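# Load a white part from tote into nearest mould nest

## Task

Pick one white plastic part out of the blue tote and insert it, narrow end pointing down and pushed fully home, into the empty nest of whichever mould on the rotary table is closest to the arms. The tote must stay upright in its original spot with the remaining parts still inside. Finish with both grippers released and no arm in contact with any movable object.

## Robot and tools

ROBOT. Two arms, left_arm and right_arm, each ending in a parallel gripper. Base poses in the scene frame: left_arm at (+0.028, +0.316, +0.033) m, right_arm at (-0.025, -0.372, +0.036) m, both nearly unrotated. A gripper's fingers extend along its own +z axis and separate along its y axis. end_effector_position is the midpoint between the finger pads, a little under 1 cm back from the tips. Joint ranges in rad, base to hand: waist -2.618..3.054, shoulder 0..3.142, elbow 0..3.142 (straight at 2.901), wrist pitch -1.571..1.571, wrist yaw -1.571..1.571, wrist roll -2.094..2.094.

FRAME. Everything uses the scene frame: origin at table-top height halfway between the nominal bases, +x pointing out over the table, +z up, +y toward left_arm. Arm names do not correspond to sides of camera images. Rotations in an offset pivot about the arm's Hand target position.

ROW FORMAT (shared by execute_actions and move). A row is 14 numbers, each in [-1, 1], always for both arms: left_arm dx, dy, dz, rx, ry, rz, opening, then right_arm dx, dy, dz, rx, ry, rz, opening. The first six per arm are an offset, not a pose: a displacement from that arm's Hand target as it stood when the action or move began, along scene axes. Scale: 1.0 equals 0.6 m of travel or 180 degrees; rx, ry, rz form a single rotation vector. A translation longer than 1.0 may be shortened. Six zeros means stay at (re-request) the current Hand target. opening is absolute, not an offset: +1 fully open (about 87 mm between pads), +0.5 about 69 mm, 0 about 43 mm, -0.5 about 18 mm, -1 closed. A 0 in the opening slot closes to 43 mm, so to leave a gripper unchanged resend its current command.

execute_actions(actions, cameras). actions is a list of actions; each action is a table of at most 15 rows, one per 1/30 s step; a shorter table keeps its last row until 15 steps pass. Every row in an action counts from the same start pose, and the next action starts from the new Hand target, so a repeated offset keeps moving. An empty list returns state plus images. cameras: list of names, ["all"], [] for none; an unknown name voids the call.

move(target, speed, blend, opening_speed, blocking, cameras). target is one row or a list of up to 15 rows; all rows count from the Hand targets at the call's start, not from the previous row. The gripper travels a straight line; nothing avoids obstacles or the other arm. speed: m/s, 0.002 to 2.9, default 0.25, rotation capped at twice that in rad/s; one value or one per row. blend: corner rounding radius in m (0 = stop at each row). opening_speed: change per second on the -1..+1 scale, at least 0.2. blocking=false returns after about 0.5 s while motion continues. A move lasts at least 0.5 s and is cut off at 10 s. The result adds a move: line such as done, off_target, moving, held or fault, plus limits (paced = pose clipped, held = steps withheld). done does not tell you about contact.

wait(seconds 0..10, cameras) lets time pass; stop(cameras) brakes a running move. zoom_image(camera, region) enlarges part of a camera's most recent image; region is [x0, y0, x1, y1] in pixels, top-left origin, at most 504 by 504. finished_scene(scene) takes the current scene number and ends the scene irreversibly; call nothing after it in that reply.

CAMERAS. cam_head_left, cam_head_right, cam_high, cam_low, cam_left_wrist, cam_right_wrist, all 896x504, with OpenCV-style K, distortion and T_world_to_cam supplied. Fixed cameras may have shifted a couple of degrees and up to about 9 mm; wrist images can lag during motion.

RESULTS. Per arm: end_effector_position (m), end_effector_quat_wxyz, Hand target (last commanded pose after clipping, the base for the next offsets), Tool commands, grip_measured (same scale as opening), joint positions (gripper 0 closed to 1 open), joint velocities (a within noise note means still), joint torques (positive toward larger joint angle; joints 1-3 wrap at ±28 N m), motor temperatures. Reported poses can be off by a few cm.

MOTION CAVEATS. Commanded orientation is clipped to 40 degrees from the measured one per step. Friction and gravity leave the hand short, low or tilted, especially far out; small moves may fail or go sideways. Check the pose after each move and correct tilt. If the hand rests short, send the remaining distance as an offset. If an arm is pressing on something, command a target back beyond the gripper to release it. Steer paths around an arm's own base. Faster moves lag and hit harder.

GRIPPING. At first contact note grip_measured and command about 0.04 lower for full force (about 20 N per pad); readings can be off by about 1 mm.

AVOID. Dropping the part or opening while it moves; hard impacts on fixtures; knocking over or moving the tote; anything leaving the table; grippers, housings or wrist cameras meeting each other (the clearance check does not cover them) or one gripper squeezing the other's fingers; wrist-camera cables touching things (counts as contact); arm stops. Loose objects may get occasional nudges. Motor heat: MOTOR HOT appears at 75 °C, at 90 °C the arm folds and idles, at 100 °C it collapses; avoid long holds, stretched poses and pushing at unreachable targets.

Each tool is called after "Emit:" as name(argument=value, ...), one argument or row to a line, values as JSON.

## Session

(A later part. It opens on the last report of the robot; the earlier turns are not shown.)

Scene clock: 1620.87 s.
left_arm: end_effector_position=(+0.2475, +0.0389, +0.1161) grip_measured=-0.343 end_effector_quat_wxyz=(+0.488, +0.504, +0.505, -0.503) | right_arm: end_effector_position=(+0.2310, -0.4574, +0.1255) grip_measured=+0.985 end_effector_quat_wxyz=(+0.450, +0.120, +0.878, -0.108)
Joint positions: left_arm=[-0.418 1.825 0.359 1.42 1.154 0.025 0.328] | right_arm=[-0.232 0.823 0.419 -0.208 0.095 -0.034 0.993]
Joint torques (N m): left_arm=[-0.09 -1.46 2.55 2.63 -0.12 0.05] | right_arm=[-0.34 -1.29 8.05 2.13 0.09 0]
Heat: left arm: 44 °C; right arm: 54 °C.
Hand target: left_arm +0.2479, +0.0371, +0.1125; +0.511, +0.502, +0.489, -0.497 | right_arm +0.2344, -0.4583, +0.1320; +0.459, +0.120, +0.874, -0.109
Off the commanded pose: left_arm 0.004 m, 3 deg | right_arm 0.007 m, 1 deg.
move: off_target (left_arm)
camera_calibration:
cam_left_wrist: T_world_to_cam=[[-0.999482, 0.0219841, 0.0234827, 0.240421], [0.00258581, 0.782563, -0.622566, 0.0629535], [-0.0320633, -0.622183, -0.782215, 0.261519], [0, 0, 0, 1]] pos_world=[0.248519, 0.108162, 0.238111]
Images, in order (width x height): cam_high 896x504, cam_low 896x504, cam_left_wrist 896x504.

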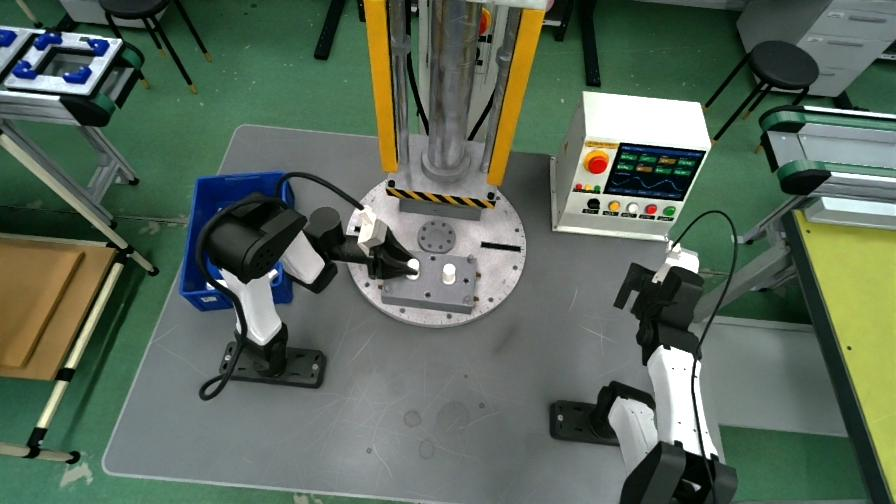

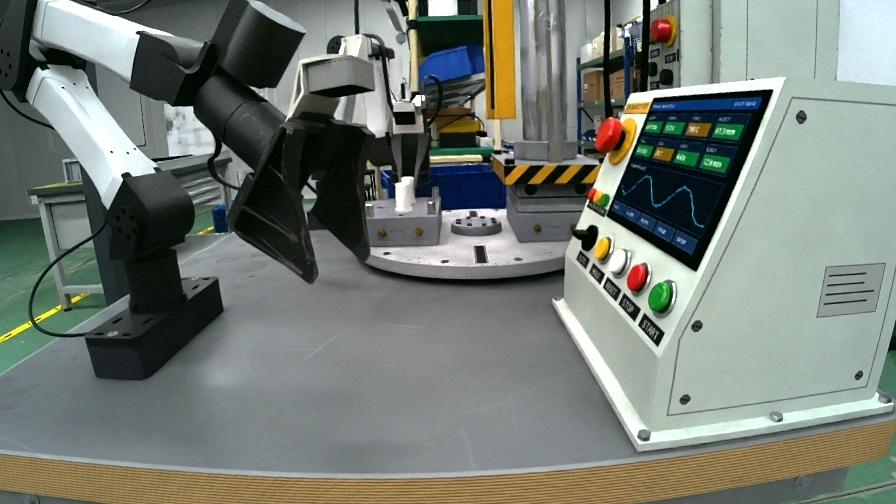

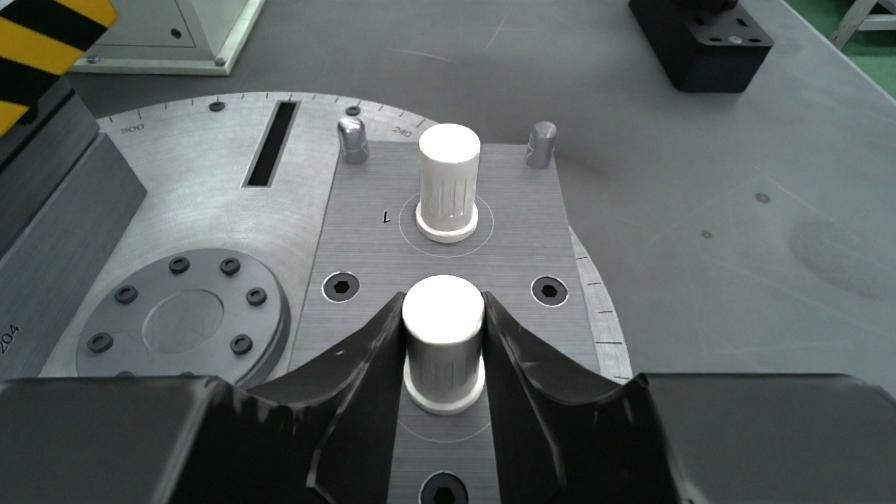

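Emit:
move(
  target=[0, 0, -0.008, -0.011, 0, 0, -0.46, 0,0,0,0,0,0,1],
  speed=0.03,
  cameras=["cam_left_wrist","cam_low","cam_high"],
)

Emit:
zoom_image(
  camera="cam_left_wrist",
  region=[400, 380, 490, 440],
)

Emit:
zoom_image(
  camera="cam_low",
  region=[395, 180, 425, 210],
)

Emit:
zoom_image(
  camera="cam_high",
  region=[395, 245, 435, 285],
)

Scene clock: 1643.83 s.
left_arm: end_effector_position=(+0.2474, +0.0388, +0.1151) grip_measured=-0.343 end_effector_quat_wxyz=(+0.485, +0.508, +0.501, -0.505) | right_arm: end_effector_position=(+0.2310, -0.4574, +0.1255) grip_measured=+0.985 end_effector_quat_wxyz=(+0.450, +0.120, +0.878, -0.108)
Joint positions: left_arm=[-0.416 1.834 0.366 1.421 1.169 0.029 0.328] | right_arm=[-0.232 0.823 0.419 -0.208 0.095 -0.034 0.993]
Joint torques (N m): left_arm=[-0.16 -0.14 1.85 2.87 -0.22 0.02] | right_arm=[-0.34 -1.21 8.13 2.13 0.11 0.01]
Motor temperatures (°C): left_arm=[29 32 38 47 27 29 31] | right_arm=[29 32 54 45 27 28 31]
Heat: left arm: 47 °C; right arm: 54 °C.
Hand target: left_arm +0.2479, +0.0371, +0.1077; +0.519, +0.493, +0.481, -0.506 | right_arm +0.2344, -0.4583, +0.1320; +0.459, +0.120, +0.874, -0.109
Off the commanded pose: left_arm 0.008 m, 5 deg | right_arm 0.007 m, 1 deg.
joint sent to its limit (left arm) — joint 4 (wrist pitch), upper limit. The joint targets are off in orientation, not in position.
move: off_target (left_arm)
camera_calibration:
cam_left_wrist: T_world_to_cam=[[-0.999212, 0.033938, 0.0205795, 0.240134], [0.0137541, 0.782458, -0.622551, 0.0596323], [-0.0372308, -0.621778, -0.782308, 0.261953], [0, 0, 0, 1]] pos_world=[0.248877, 0.108067, 0.23711]
Images, in order (width x height): cam_high 896x504, cam_low 896x504, cam_left_wrist 896x504.

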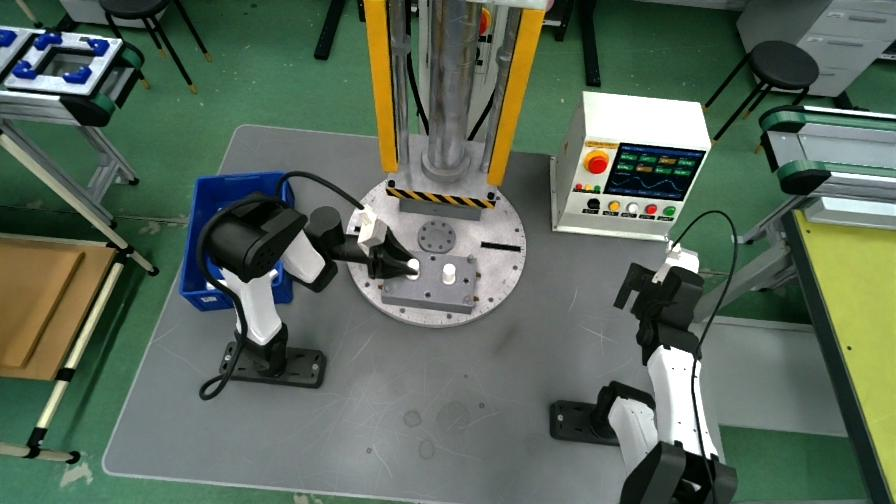

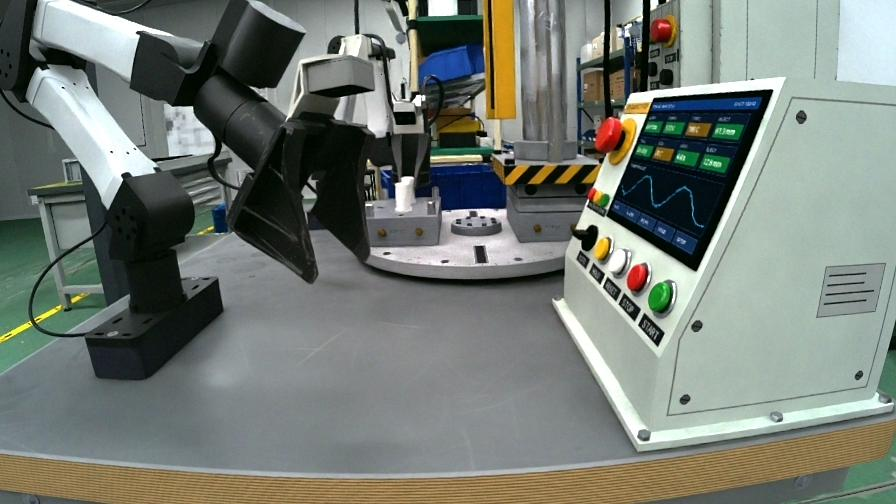

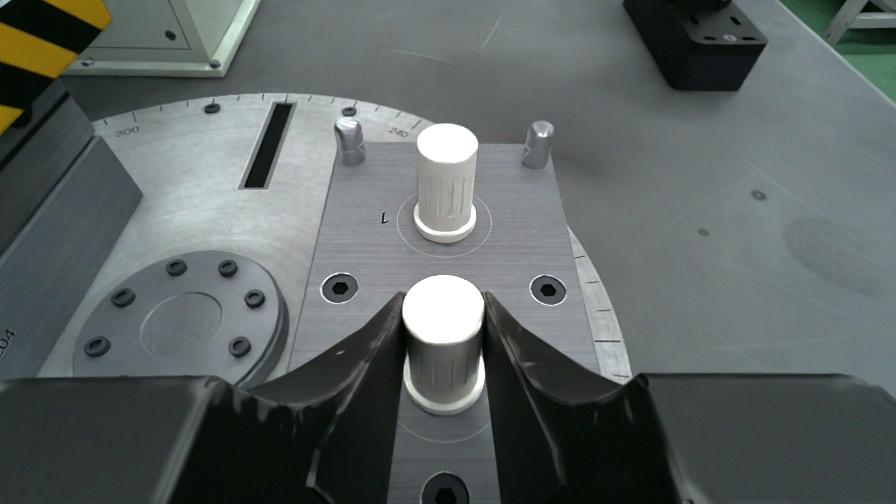

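Scaled by 5.600 from the camera's 896x504 image, which has a finer 1280x720 frame.

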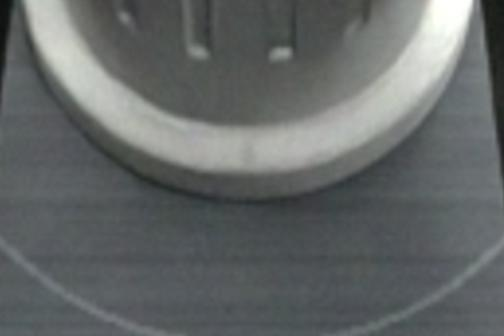

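Scaled by 16.800 from the camera's 896x504 image, which has a finer 1280x720 frame.

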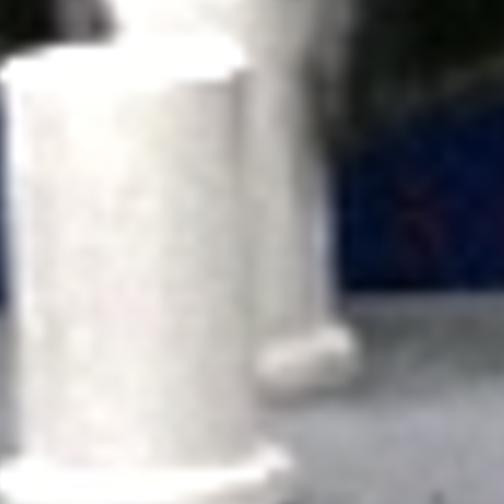

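Scaled by 12.600 from the camera's 896x504 image, which has a finer 1280x720 frame.

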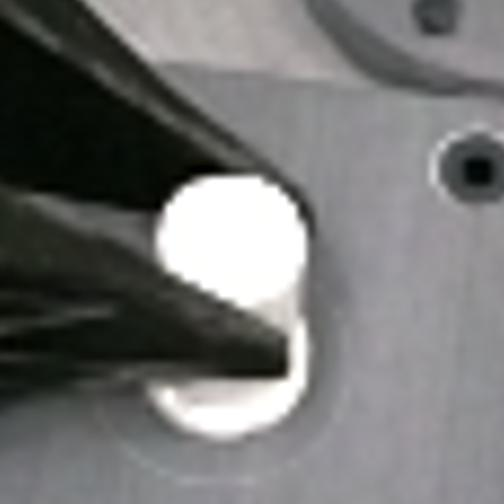

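Emit:
zoom_image(
  camera="cam_high",
  region=[430, 250, 470, 290],
)

Emit:
zoom_image(
  camera="cam_left_wrist",
  region=[400, 190, 490, 270],
)

Emit:
zoom_image(
  camera="cam_left_wrist",
  region=[385, 370, 505, 460],
)

Scaled by 12.600 from the camera's 896x504 image, which has a finer 1280x720 frame.

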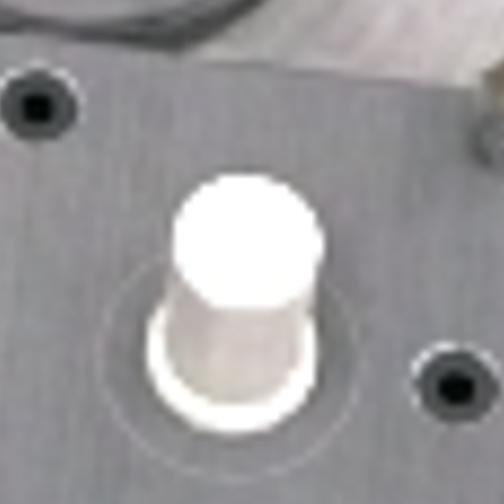

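Scaled by 5.600 from the camera's 896x504 image, which has a finer 1280x720 frame.

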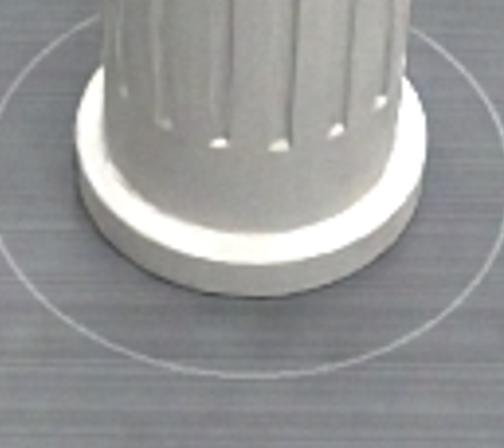

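Scaled by 4.200 from the camera's 896x504 image, which has a finer 1280x720 frame.

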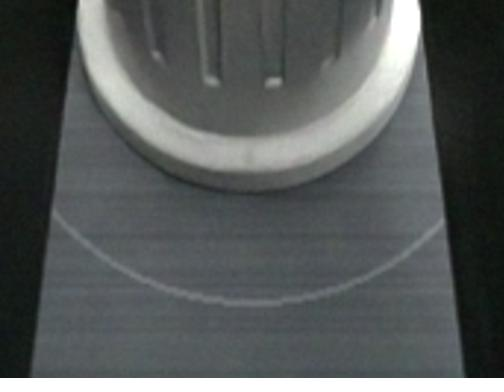

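Emit:
move(
  target=[0, 0, 0.0147, 0.0133, 0, 0, -0.46, 0,0,0,0,0,0,1],
  speed=0.03,
)

Scene clock: 1662.73 s.
left_arm: end_effector_position=(+0.2474, +0.0388, +0.1161) grip_measured=-0.343 end_effector_quat_wxyz=(+0.486, +0.509, +0.500, -0.505) | right_arm: end_effector_position=(+0.2310, -0.4574, +0.1255) grip_measured=+0.985 end_effector_quat_wxyz=(+0.450, +0.120, +0.878, -0.108)
Joint positions: left_arm=[-0.416 1.83 0.366 1.42 1.169 0.031 0.328] | right_arm=[-0.232 0.823 0.419 -0.208 0.095 -0.034 0.993]
Joint torques (N m): left_arm=[-0.28 -3.66 2.09 2.4 -0.26 -0.04] | right_arm=[-0.27 -1.26 8.1 2.15 0.11 0.01]
Heat: left arm: 50 °C; right arm: 54 °C.
Hand target: left_arm +0.2479, +0.0371, +0.1165; +0.509, +0.504, +0.491, -0.496 | right_arm +0.2344, -0.4583, +0.1320; +0.459, +0.120, +0.874, -0.109
Off the commanded pose: left_arm 0.002 m, 3 deg | right_arm 0.007 m, 1 deg.
move: off_target (left_arm)

Emit:
move(
  target=[0, 0, 0, 0, 0, 0, -0.22, 0,0,0,0,0,0,1],
  opening_speed=0.4,
  cameras=["cam_left_wrist","cam_high"],
)

Emit:
zoom_image(
  camera="cam_left_wrist",
  region=[385, 270, 505, 460],
)

Emit:
zoom_image(
  camera="cam_high",
  region=[380, 235, 440, 295],
)

Scene clock: 1674.87 s.
left_arm: end_effector_position=(+0.2459, +0.0398, +0.1095) grip_measured=-0.220 end_effector_quat_wxyz=(+0.481, +0.499, +0.515, -0.504) | right_arm: end_effector_position=(+0.2310, -0.4574, +0.1255) grip_measured=+0.985 end_effector_quat_wxyz=(+0.450, +0.120, +0.878, -0.108)
Joint positions: left_arm=[-0.42 1.84 0.351 1.419 1.146 0.025 0.39] | right_arm=[-0.232 0.823 0.419 -0.208 0.095 -0.034 0.993]
Joint torques (N m): left_arm=[0.05 -4.25 3.32 2.47 -0.02 0.02] | right_arm=[-0.42 -1.28 7.99 2.14 0.09 0.02]
Heat: left arm: 48 °C; right arm: 54 °C.
Hand target: left_arm +0.2480, +0.0371, +0.1165; +0.509, +0.504, +0.491, -0.496 | right_arm +0.2344, -0.4583, +0.1320; +0.459, +0.120, +0.874, -0.109
Off the commanded pose: left_arm 0.008 m, 4 deg | right_arm 0.007 m, 1 deg.
move: off_target (left_arm)
camera_calibration:
cam_left_wrist: T_world_to_cam=[[-0.998842, 0.0151607, 0.0456644, 0.236639], [-0.0160946, 0.789115, -0.614034, 0.0615056], [-0.0453436, -0.614058, -0.787957, 0.260436], [0, 0, 0, 1]] pos_world=[0.249164, 0.1078, 0.232173]
Images, in order (width x height): cam_high 896x504, cam_left_wrist 896x504.

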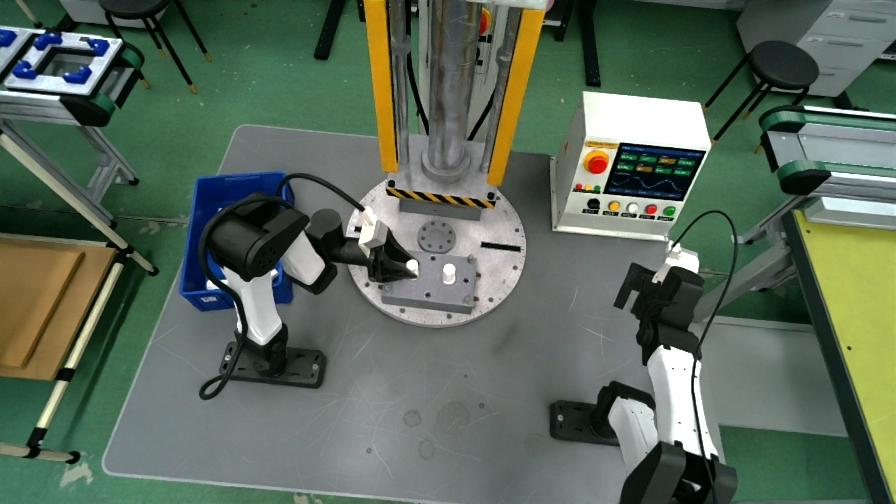

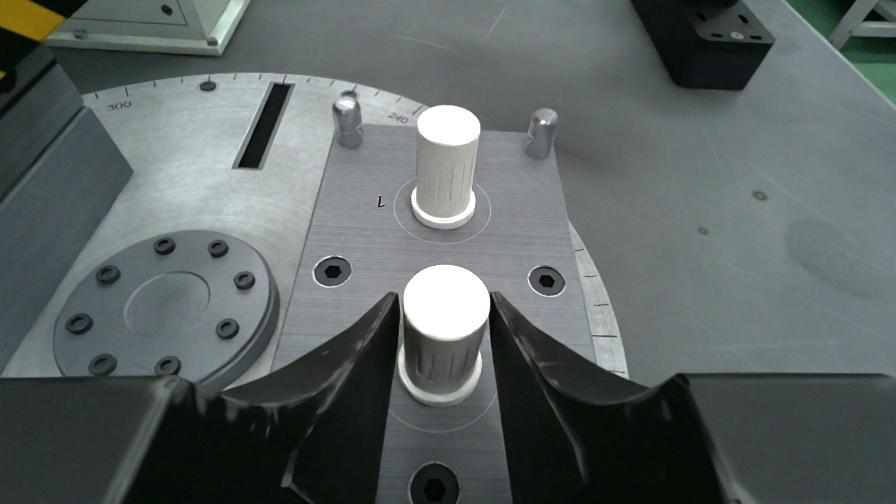

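Scaled by 2.653 from the camera's 896x504 image, which has a finer 1280x720 frame.

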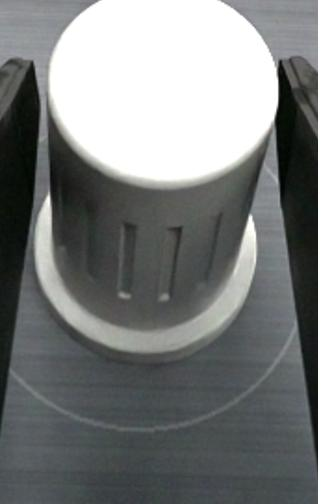

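Scaled by 8.400 from the camera's 896x504 image, which has a finer 1280x720 frame.

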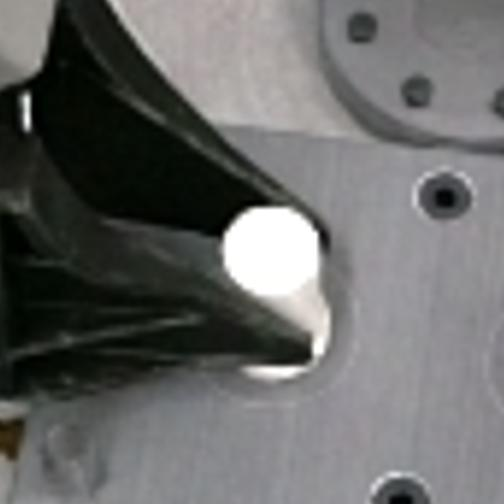

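Emit:
move(
  target=[0.002, 0.15, 0.02, 0, 0, 0, -0.22, 0,0,0,0,0,0,1],
  speed=0.08,
  cameras=["cam_left_wrist","cam_high","cam_low"],
)

Emit:
zoom_image(
  camera="cam_high",
  region=[380, 235, 480, 315],
)

Emit:
zoom_image(
  camera="cam_low",
  region=[350, 160, 470, 260],
)

Scene clock: 1692.57 s.
left_arm: end_effector_position=(+0.2499, +0.1252, +0.1210) grip_measured=-0.220 end_effector_quat_wxyz=(+0.492, +0.492, +0.510, -0.506) | right_arm: end_effector_position=(+0.2310, -0.4574, +0.1255) grip_measured=+0.985 end_effector_quat_wxyz=(+0.450, +0.120, +0.878, -0.108)
Joint positions: left_arm=[-0.058 1.748 0.272 1.416 1.496 0.027 0.39] | right_arm=[-0.232 0.823 0.419 -0.208 0.095 -0.034 0.993]
Joint torques (N m): left_arm=[1.36 -6.34 3.07 1.7 0.3 0.04] | right_arm=[-0.4 -1.21 8.03 2.14 0.08 0.02]
Heat: left arm: 48 °C; right arm: 54 °C.
Hand target: left_arm +0.2492, +0.1271, +0.1286; +0.509, +0.504, +0.491, -0.496 | right_arm +0.2344, -0.4583, +0.1320; +0.459, +0.120, +0.874, -0.109
Off the commanded pose: left_arm 0.008 m, 3 deg | right_arm 0.007 m, 1 deg.
move: off_target (left_arm)
camera_calibration:
cam_left_wrist: T_world_to_cam=[[-0.999238, 0.00301254, 0.0389021, 0.241248], [-0.0223151, 0.773745, -0.633104, 0.00706044], [-0.0320076, -0.63349, -0.773089, 0.319489], [0, 0, 0, 1]] pos_world=[0.251448, 0.196204, 0.242078]
Images, in order (width x height): cam_high 896x504, cam_low 896x504, cam_left_wrist 896x504.

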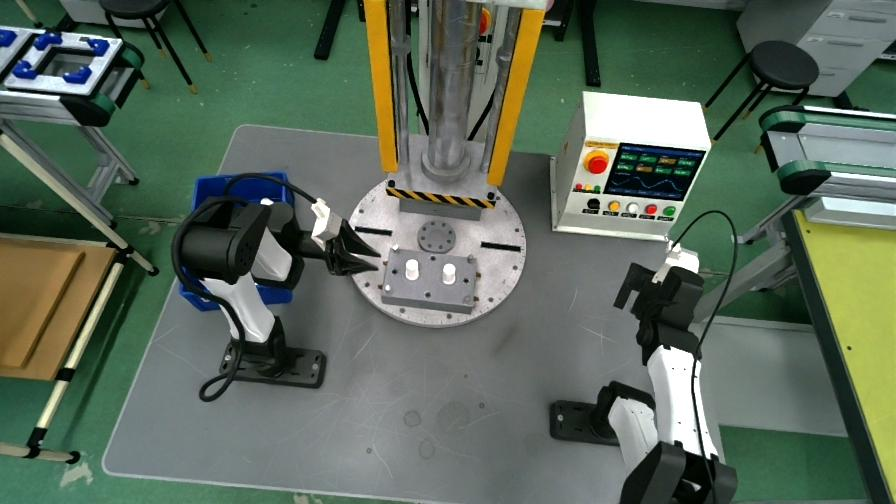

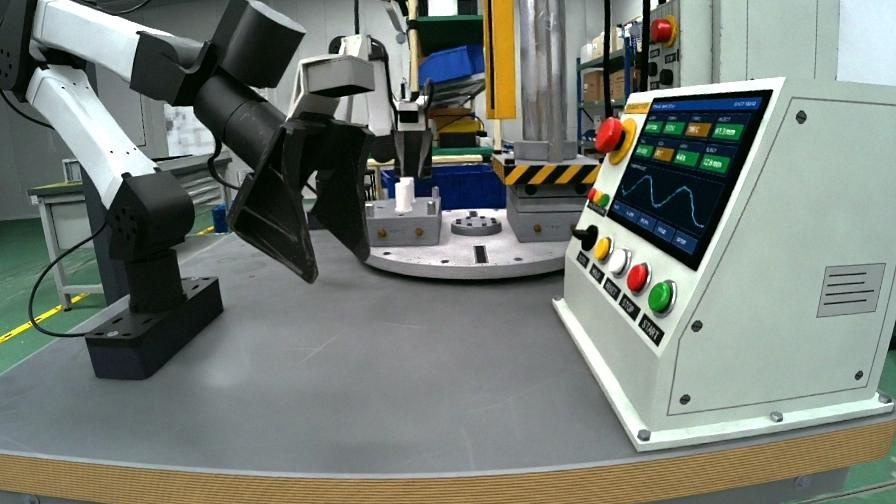

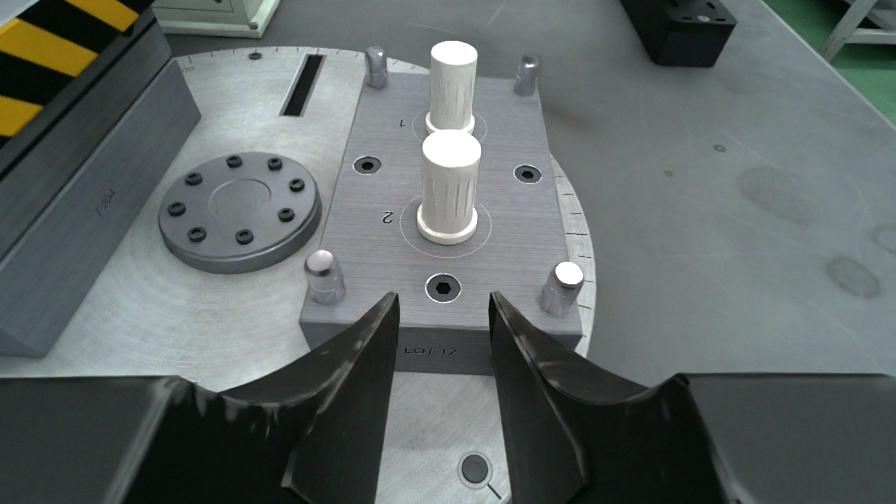

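Scaled by 5.040 from the camera's 896x504 image, which has a finer 1280x720 frame.

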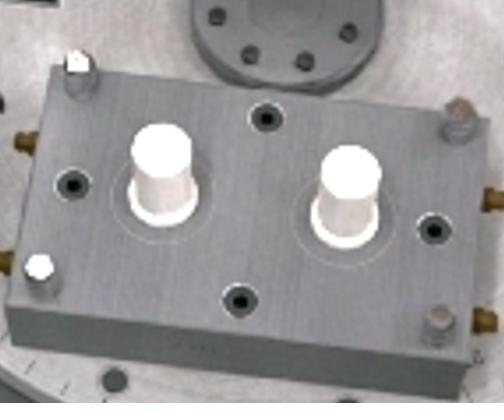

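Scaled by 4.200 from the camera's 896x504 image, which has a finer 1280x720 frame.

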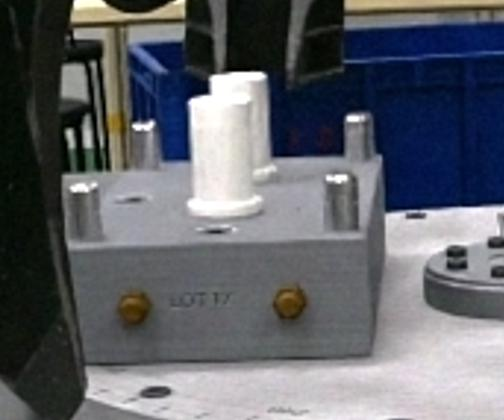

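Emit:
move(
  target=[0, 0.03, 0.15, 0, 0, 0, -0.22, 0,0,0,0,0,0,1],
  speed=0.15,
  cameras=["cam_head_left","cam_high","cam_left_wrist","cam_low"],
)

Emit:
zoom_image(
  camera="cam_head_left",
  region=[200, 180, 400, 400],
)

Emit:
zoom_image(
  camera="cam_left_wrist",
  region=[380, 120, 500, 270],
)

Scene clock: 1701.53 s.
left_arm: end_effector_position=(+0.2474, +0.1427, +0.2123) grip_measured=-0.220 end_effector_quat_wxyz=(+0.510, +0.488, +0.508, -0.494) | right_arm: end_effector_position=(+0.2310, -0.4574, +0.1255) grip_measured=+0.985 end_effector_quat_wxyz=(+0.450, +0.120, +0.878, -0.108)
Joint positions: left_arm=[0.023 1.333 0.346 1.276 1.544 -0.295 0.39] | right_arm=[-0.232 0.823 0.419 -0.208 0.095 -0.034 0.993]
Joint torques (N m): left_arm=[1.32 -3.73 8.1 1.15 0.07 0] | right_arm=[-0.34 -1.26 8.06 2.15 0.06 0]
Heat: left arm: 46 °C; right arm: 54 °C.
Hand target: left_arm +0.2492, +0.1451, +0.2186; +0.509, +0.504, +0.491, -0.496 | right_arm +0.2344, -0.4583, +0.1320; +0.459, +0.120, +0.874, -0.109
Off the commanded pose: left_arm 0.007 m, 3 deg | right_arm 0.007 m, 1 deg.
joint sent to its limit (left arm) — joint 5 (wrist yaw), upper limit. The joint targets still meet the commanded pose.
move: off_target (left_arm)
camera_calibration:
cam_left_wrist: T_world_to_cam=[[-0.999535, -0.0281961, 0.0116086, 0.24548], [-0.02906, 0.765546, -0.642724, 0.0561736], [0.00923537, -0.642763, -0.766009, 0.390557], [0, 0, 0, 1]] pos_world=[0.243392, 0.214953, 0.332425]
Images, in order (width x height): cam_head_left 896x504, cam_high 896x504, cam_low 896x504, cam_left_wrist 896x504.

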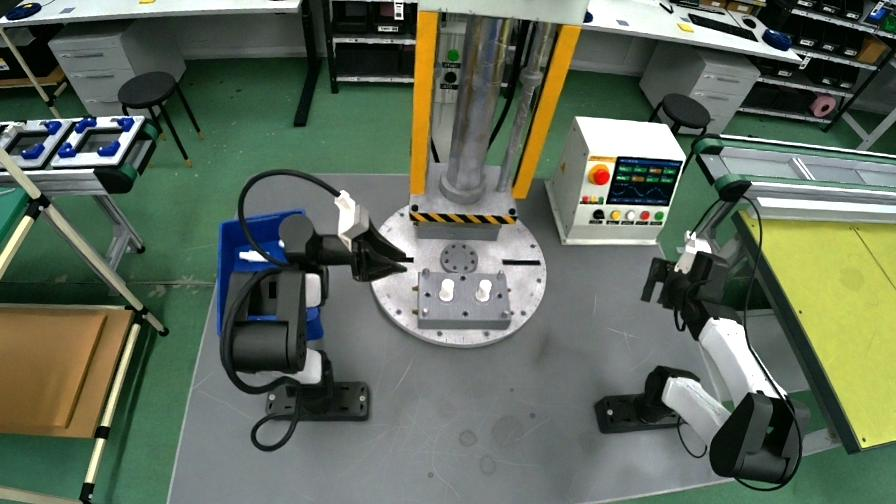

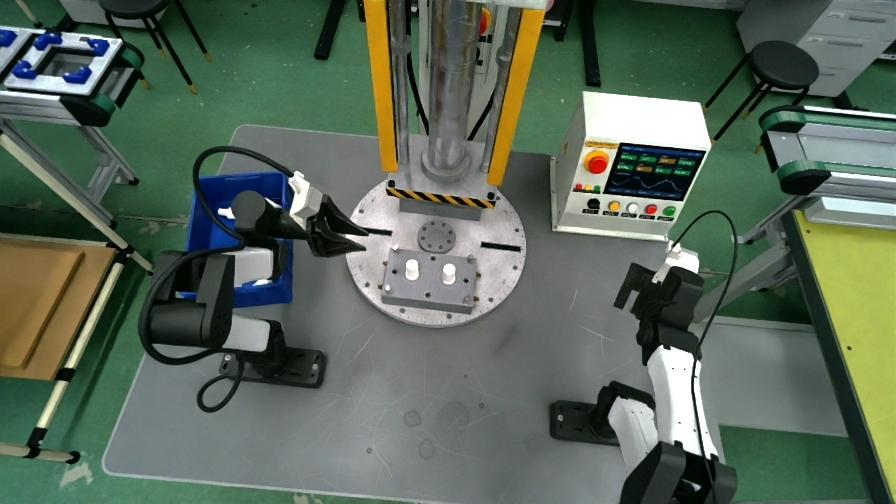

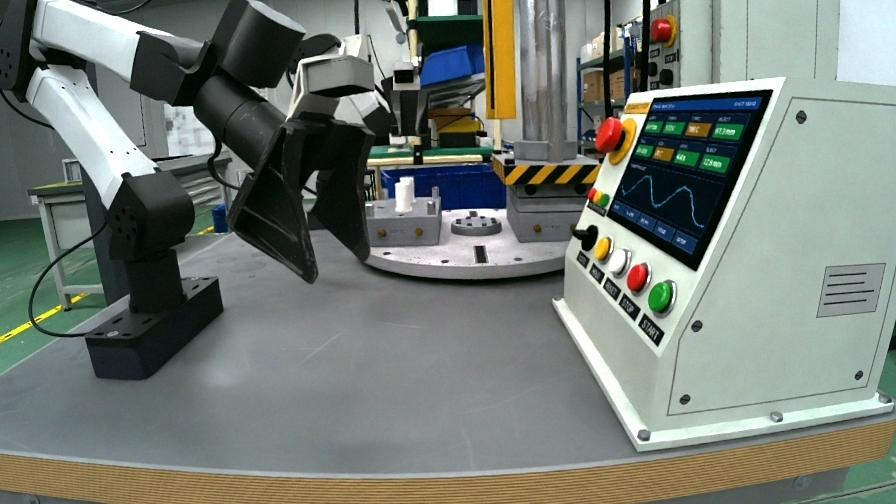

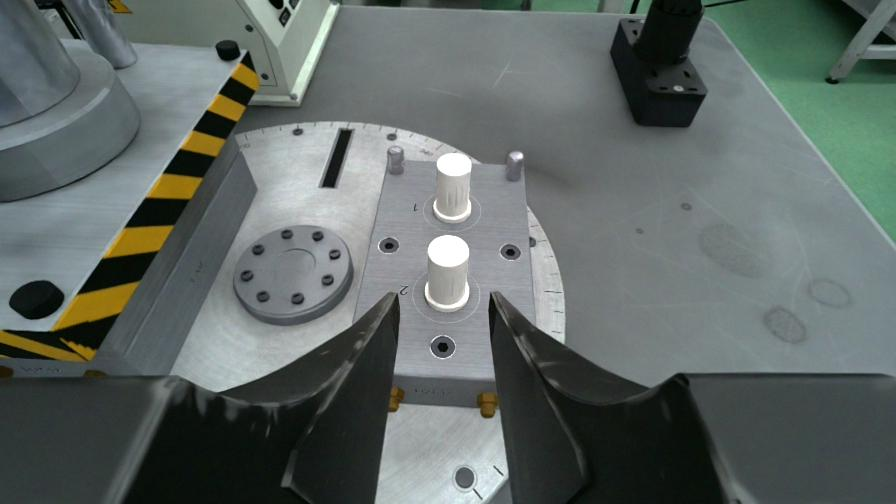

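Scaled by 2.291 from the camera's 896x504 image, which has a finer 1280x720 frame.

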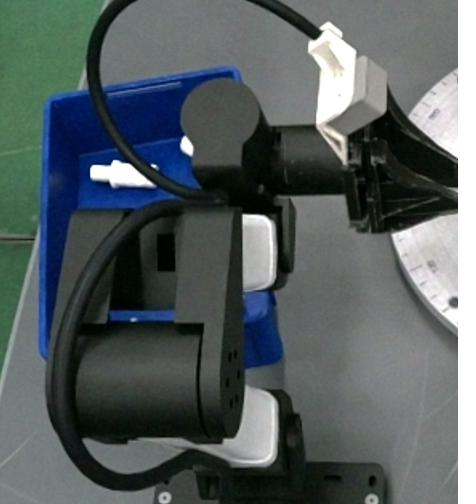

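Scaled by 3.360 from the camera's 896x504 image, which has a finer 1280x720 frame.

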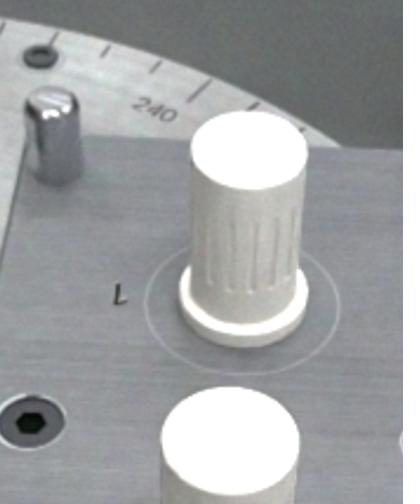

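Emit:
finished_scene(
  scene=2,
)

The scene is finished: the task was done.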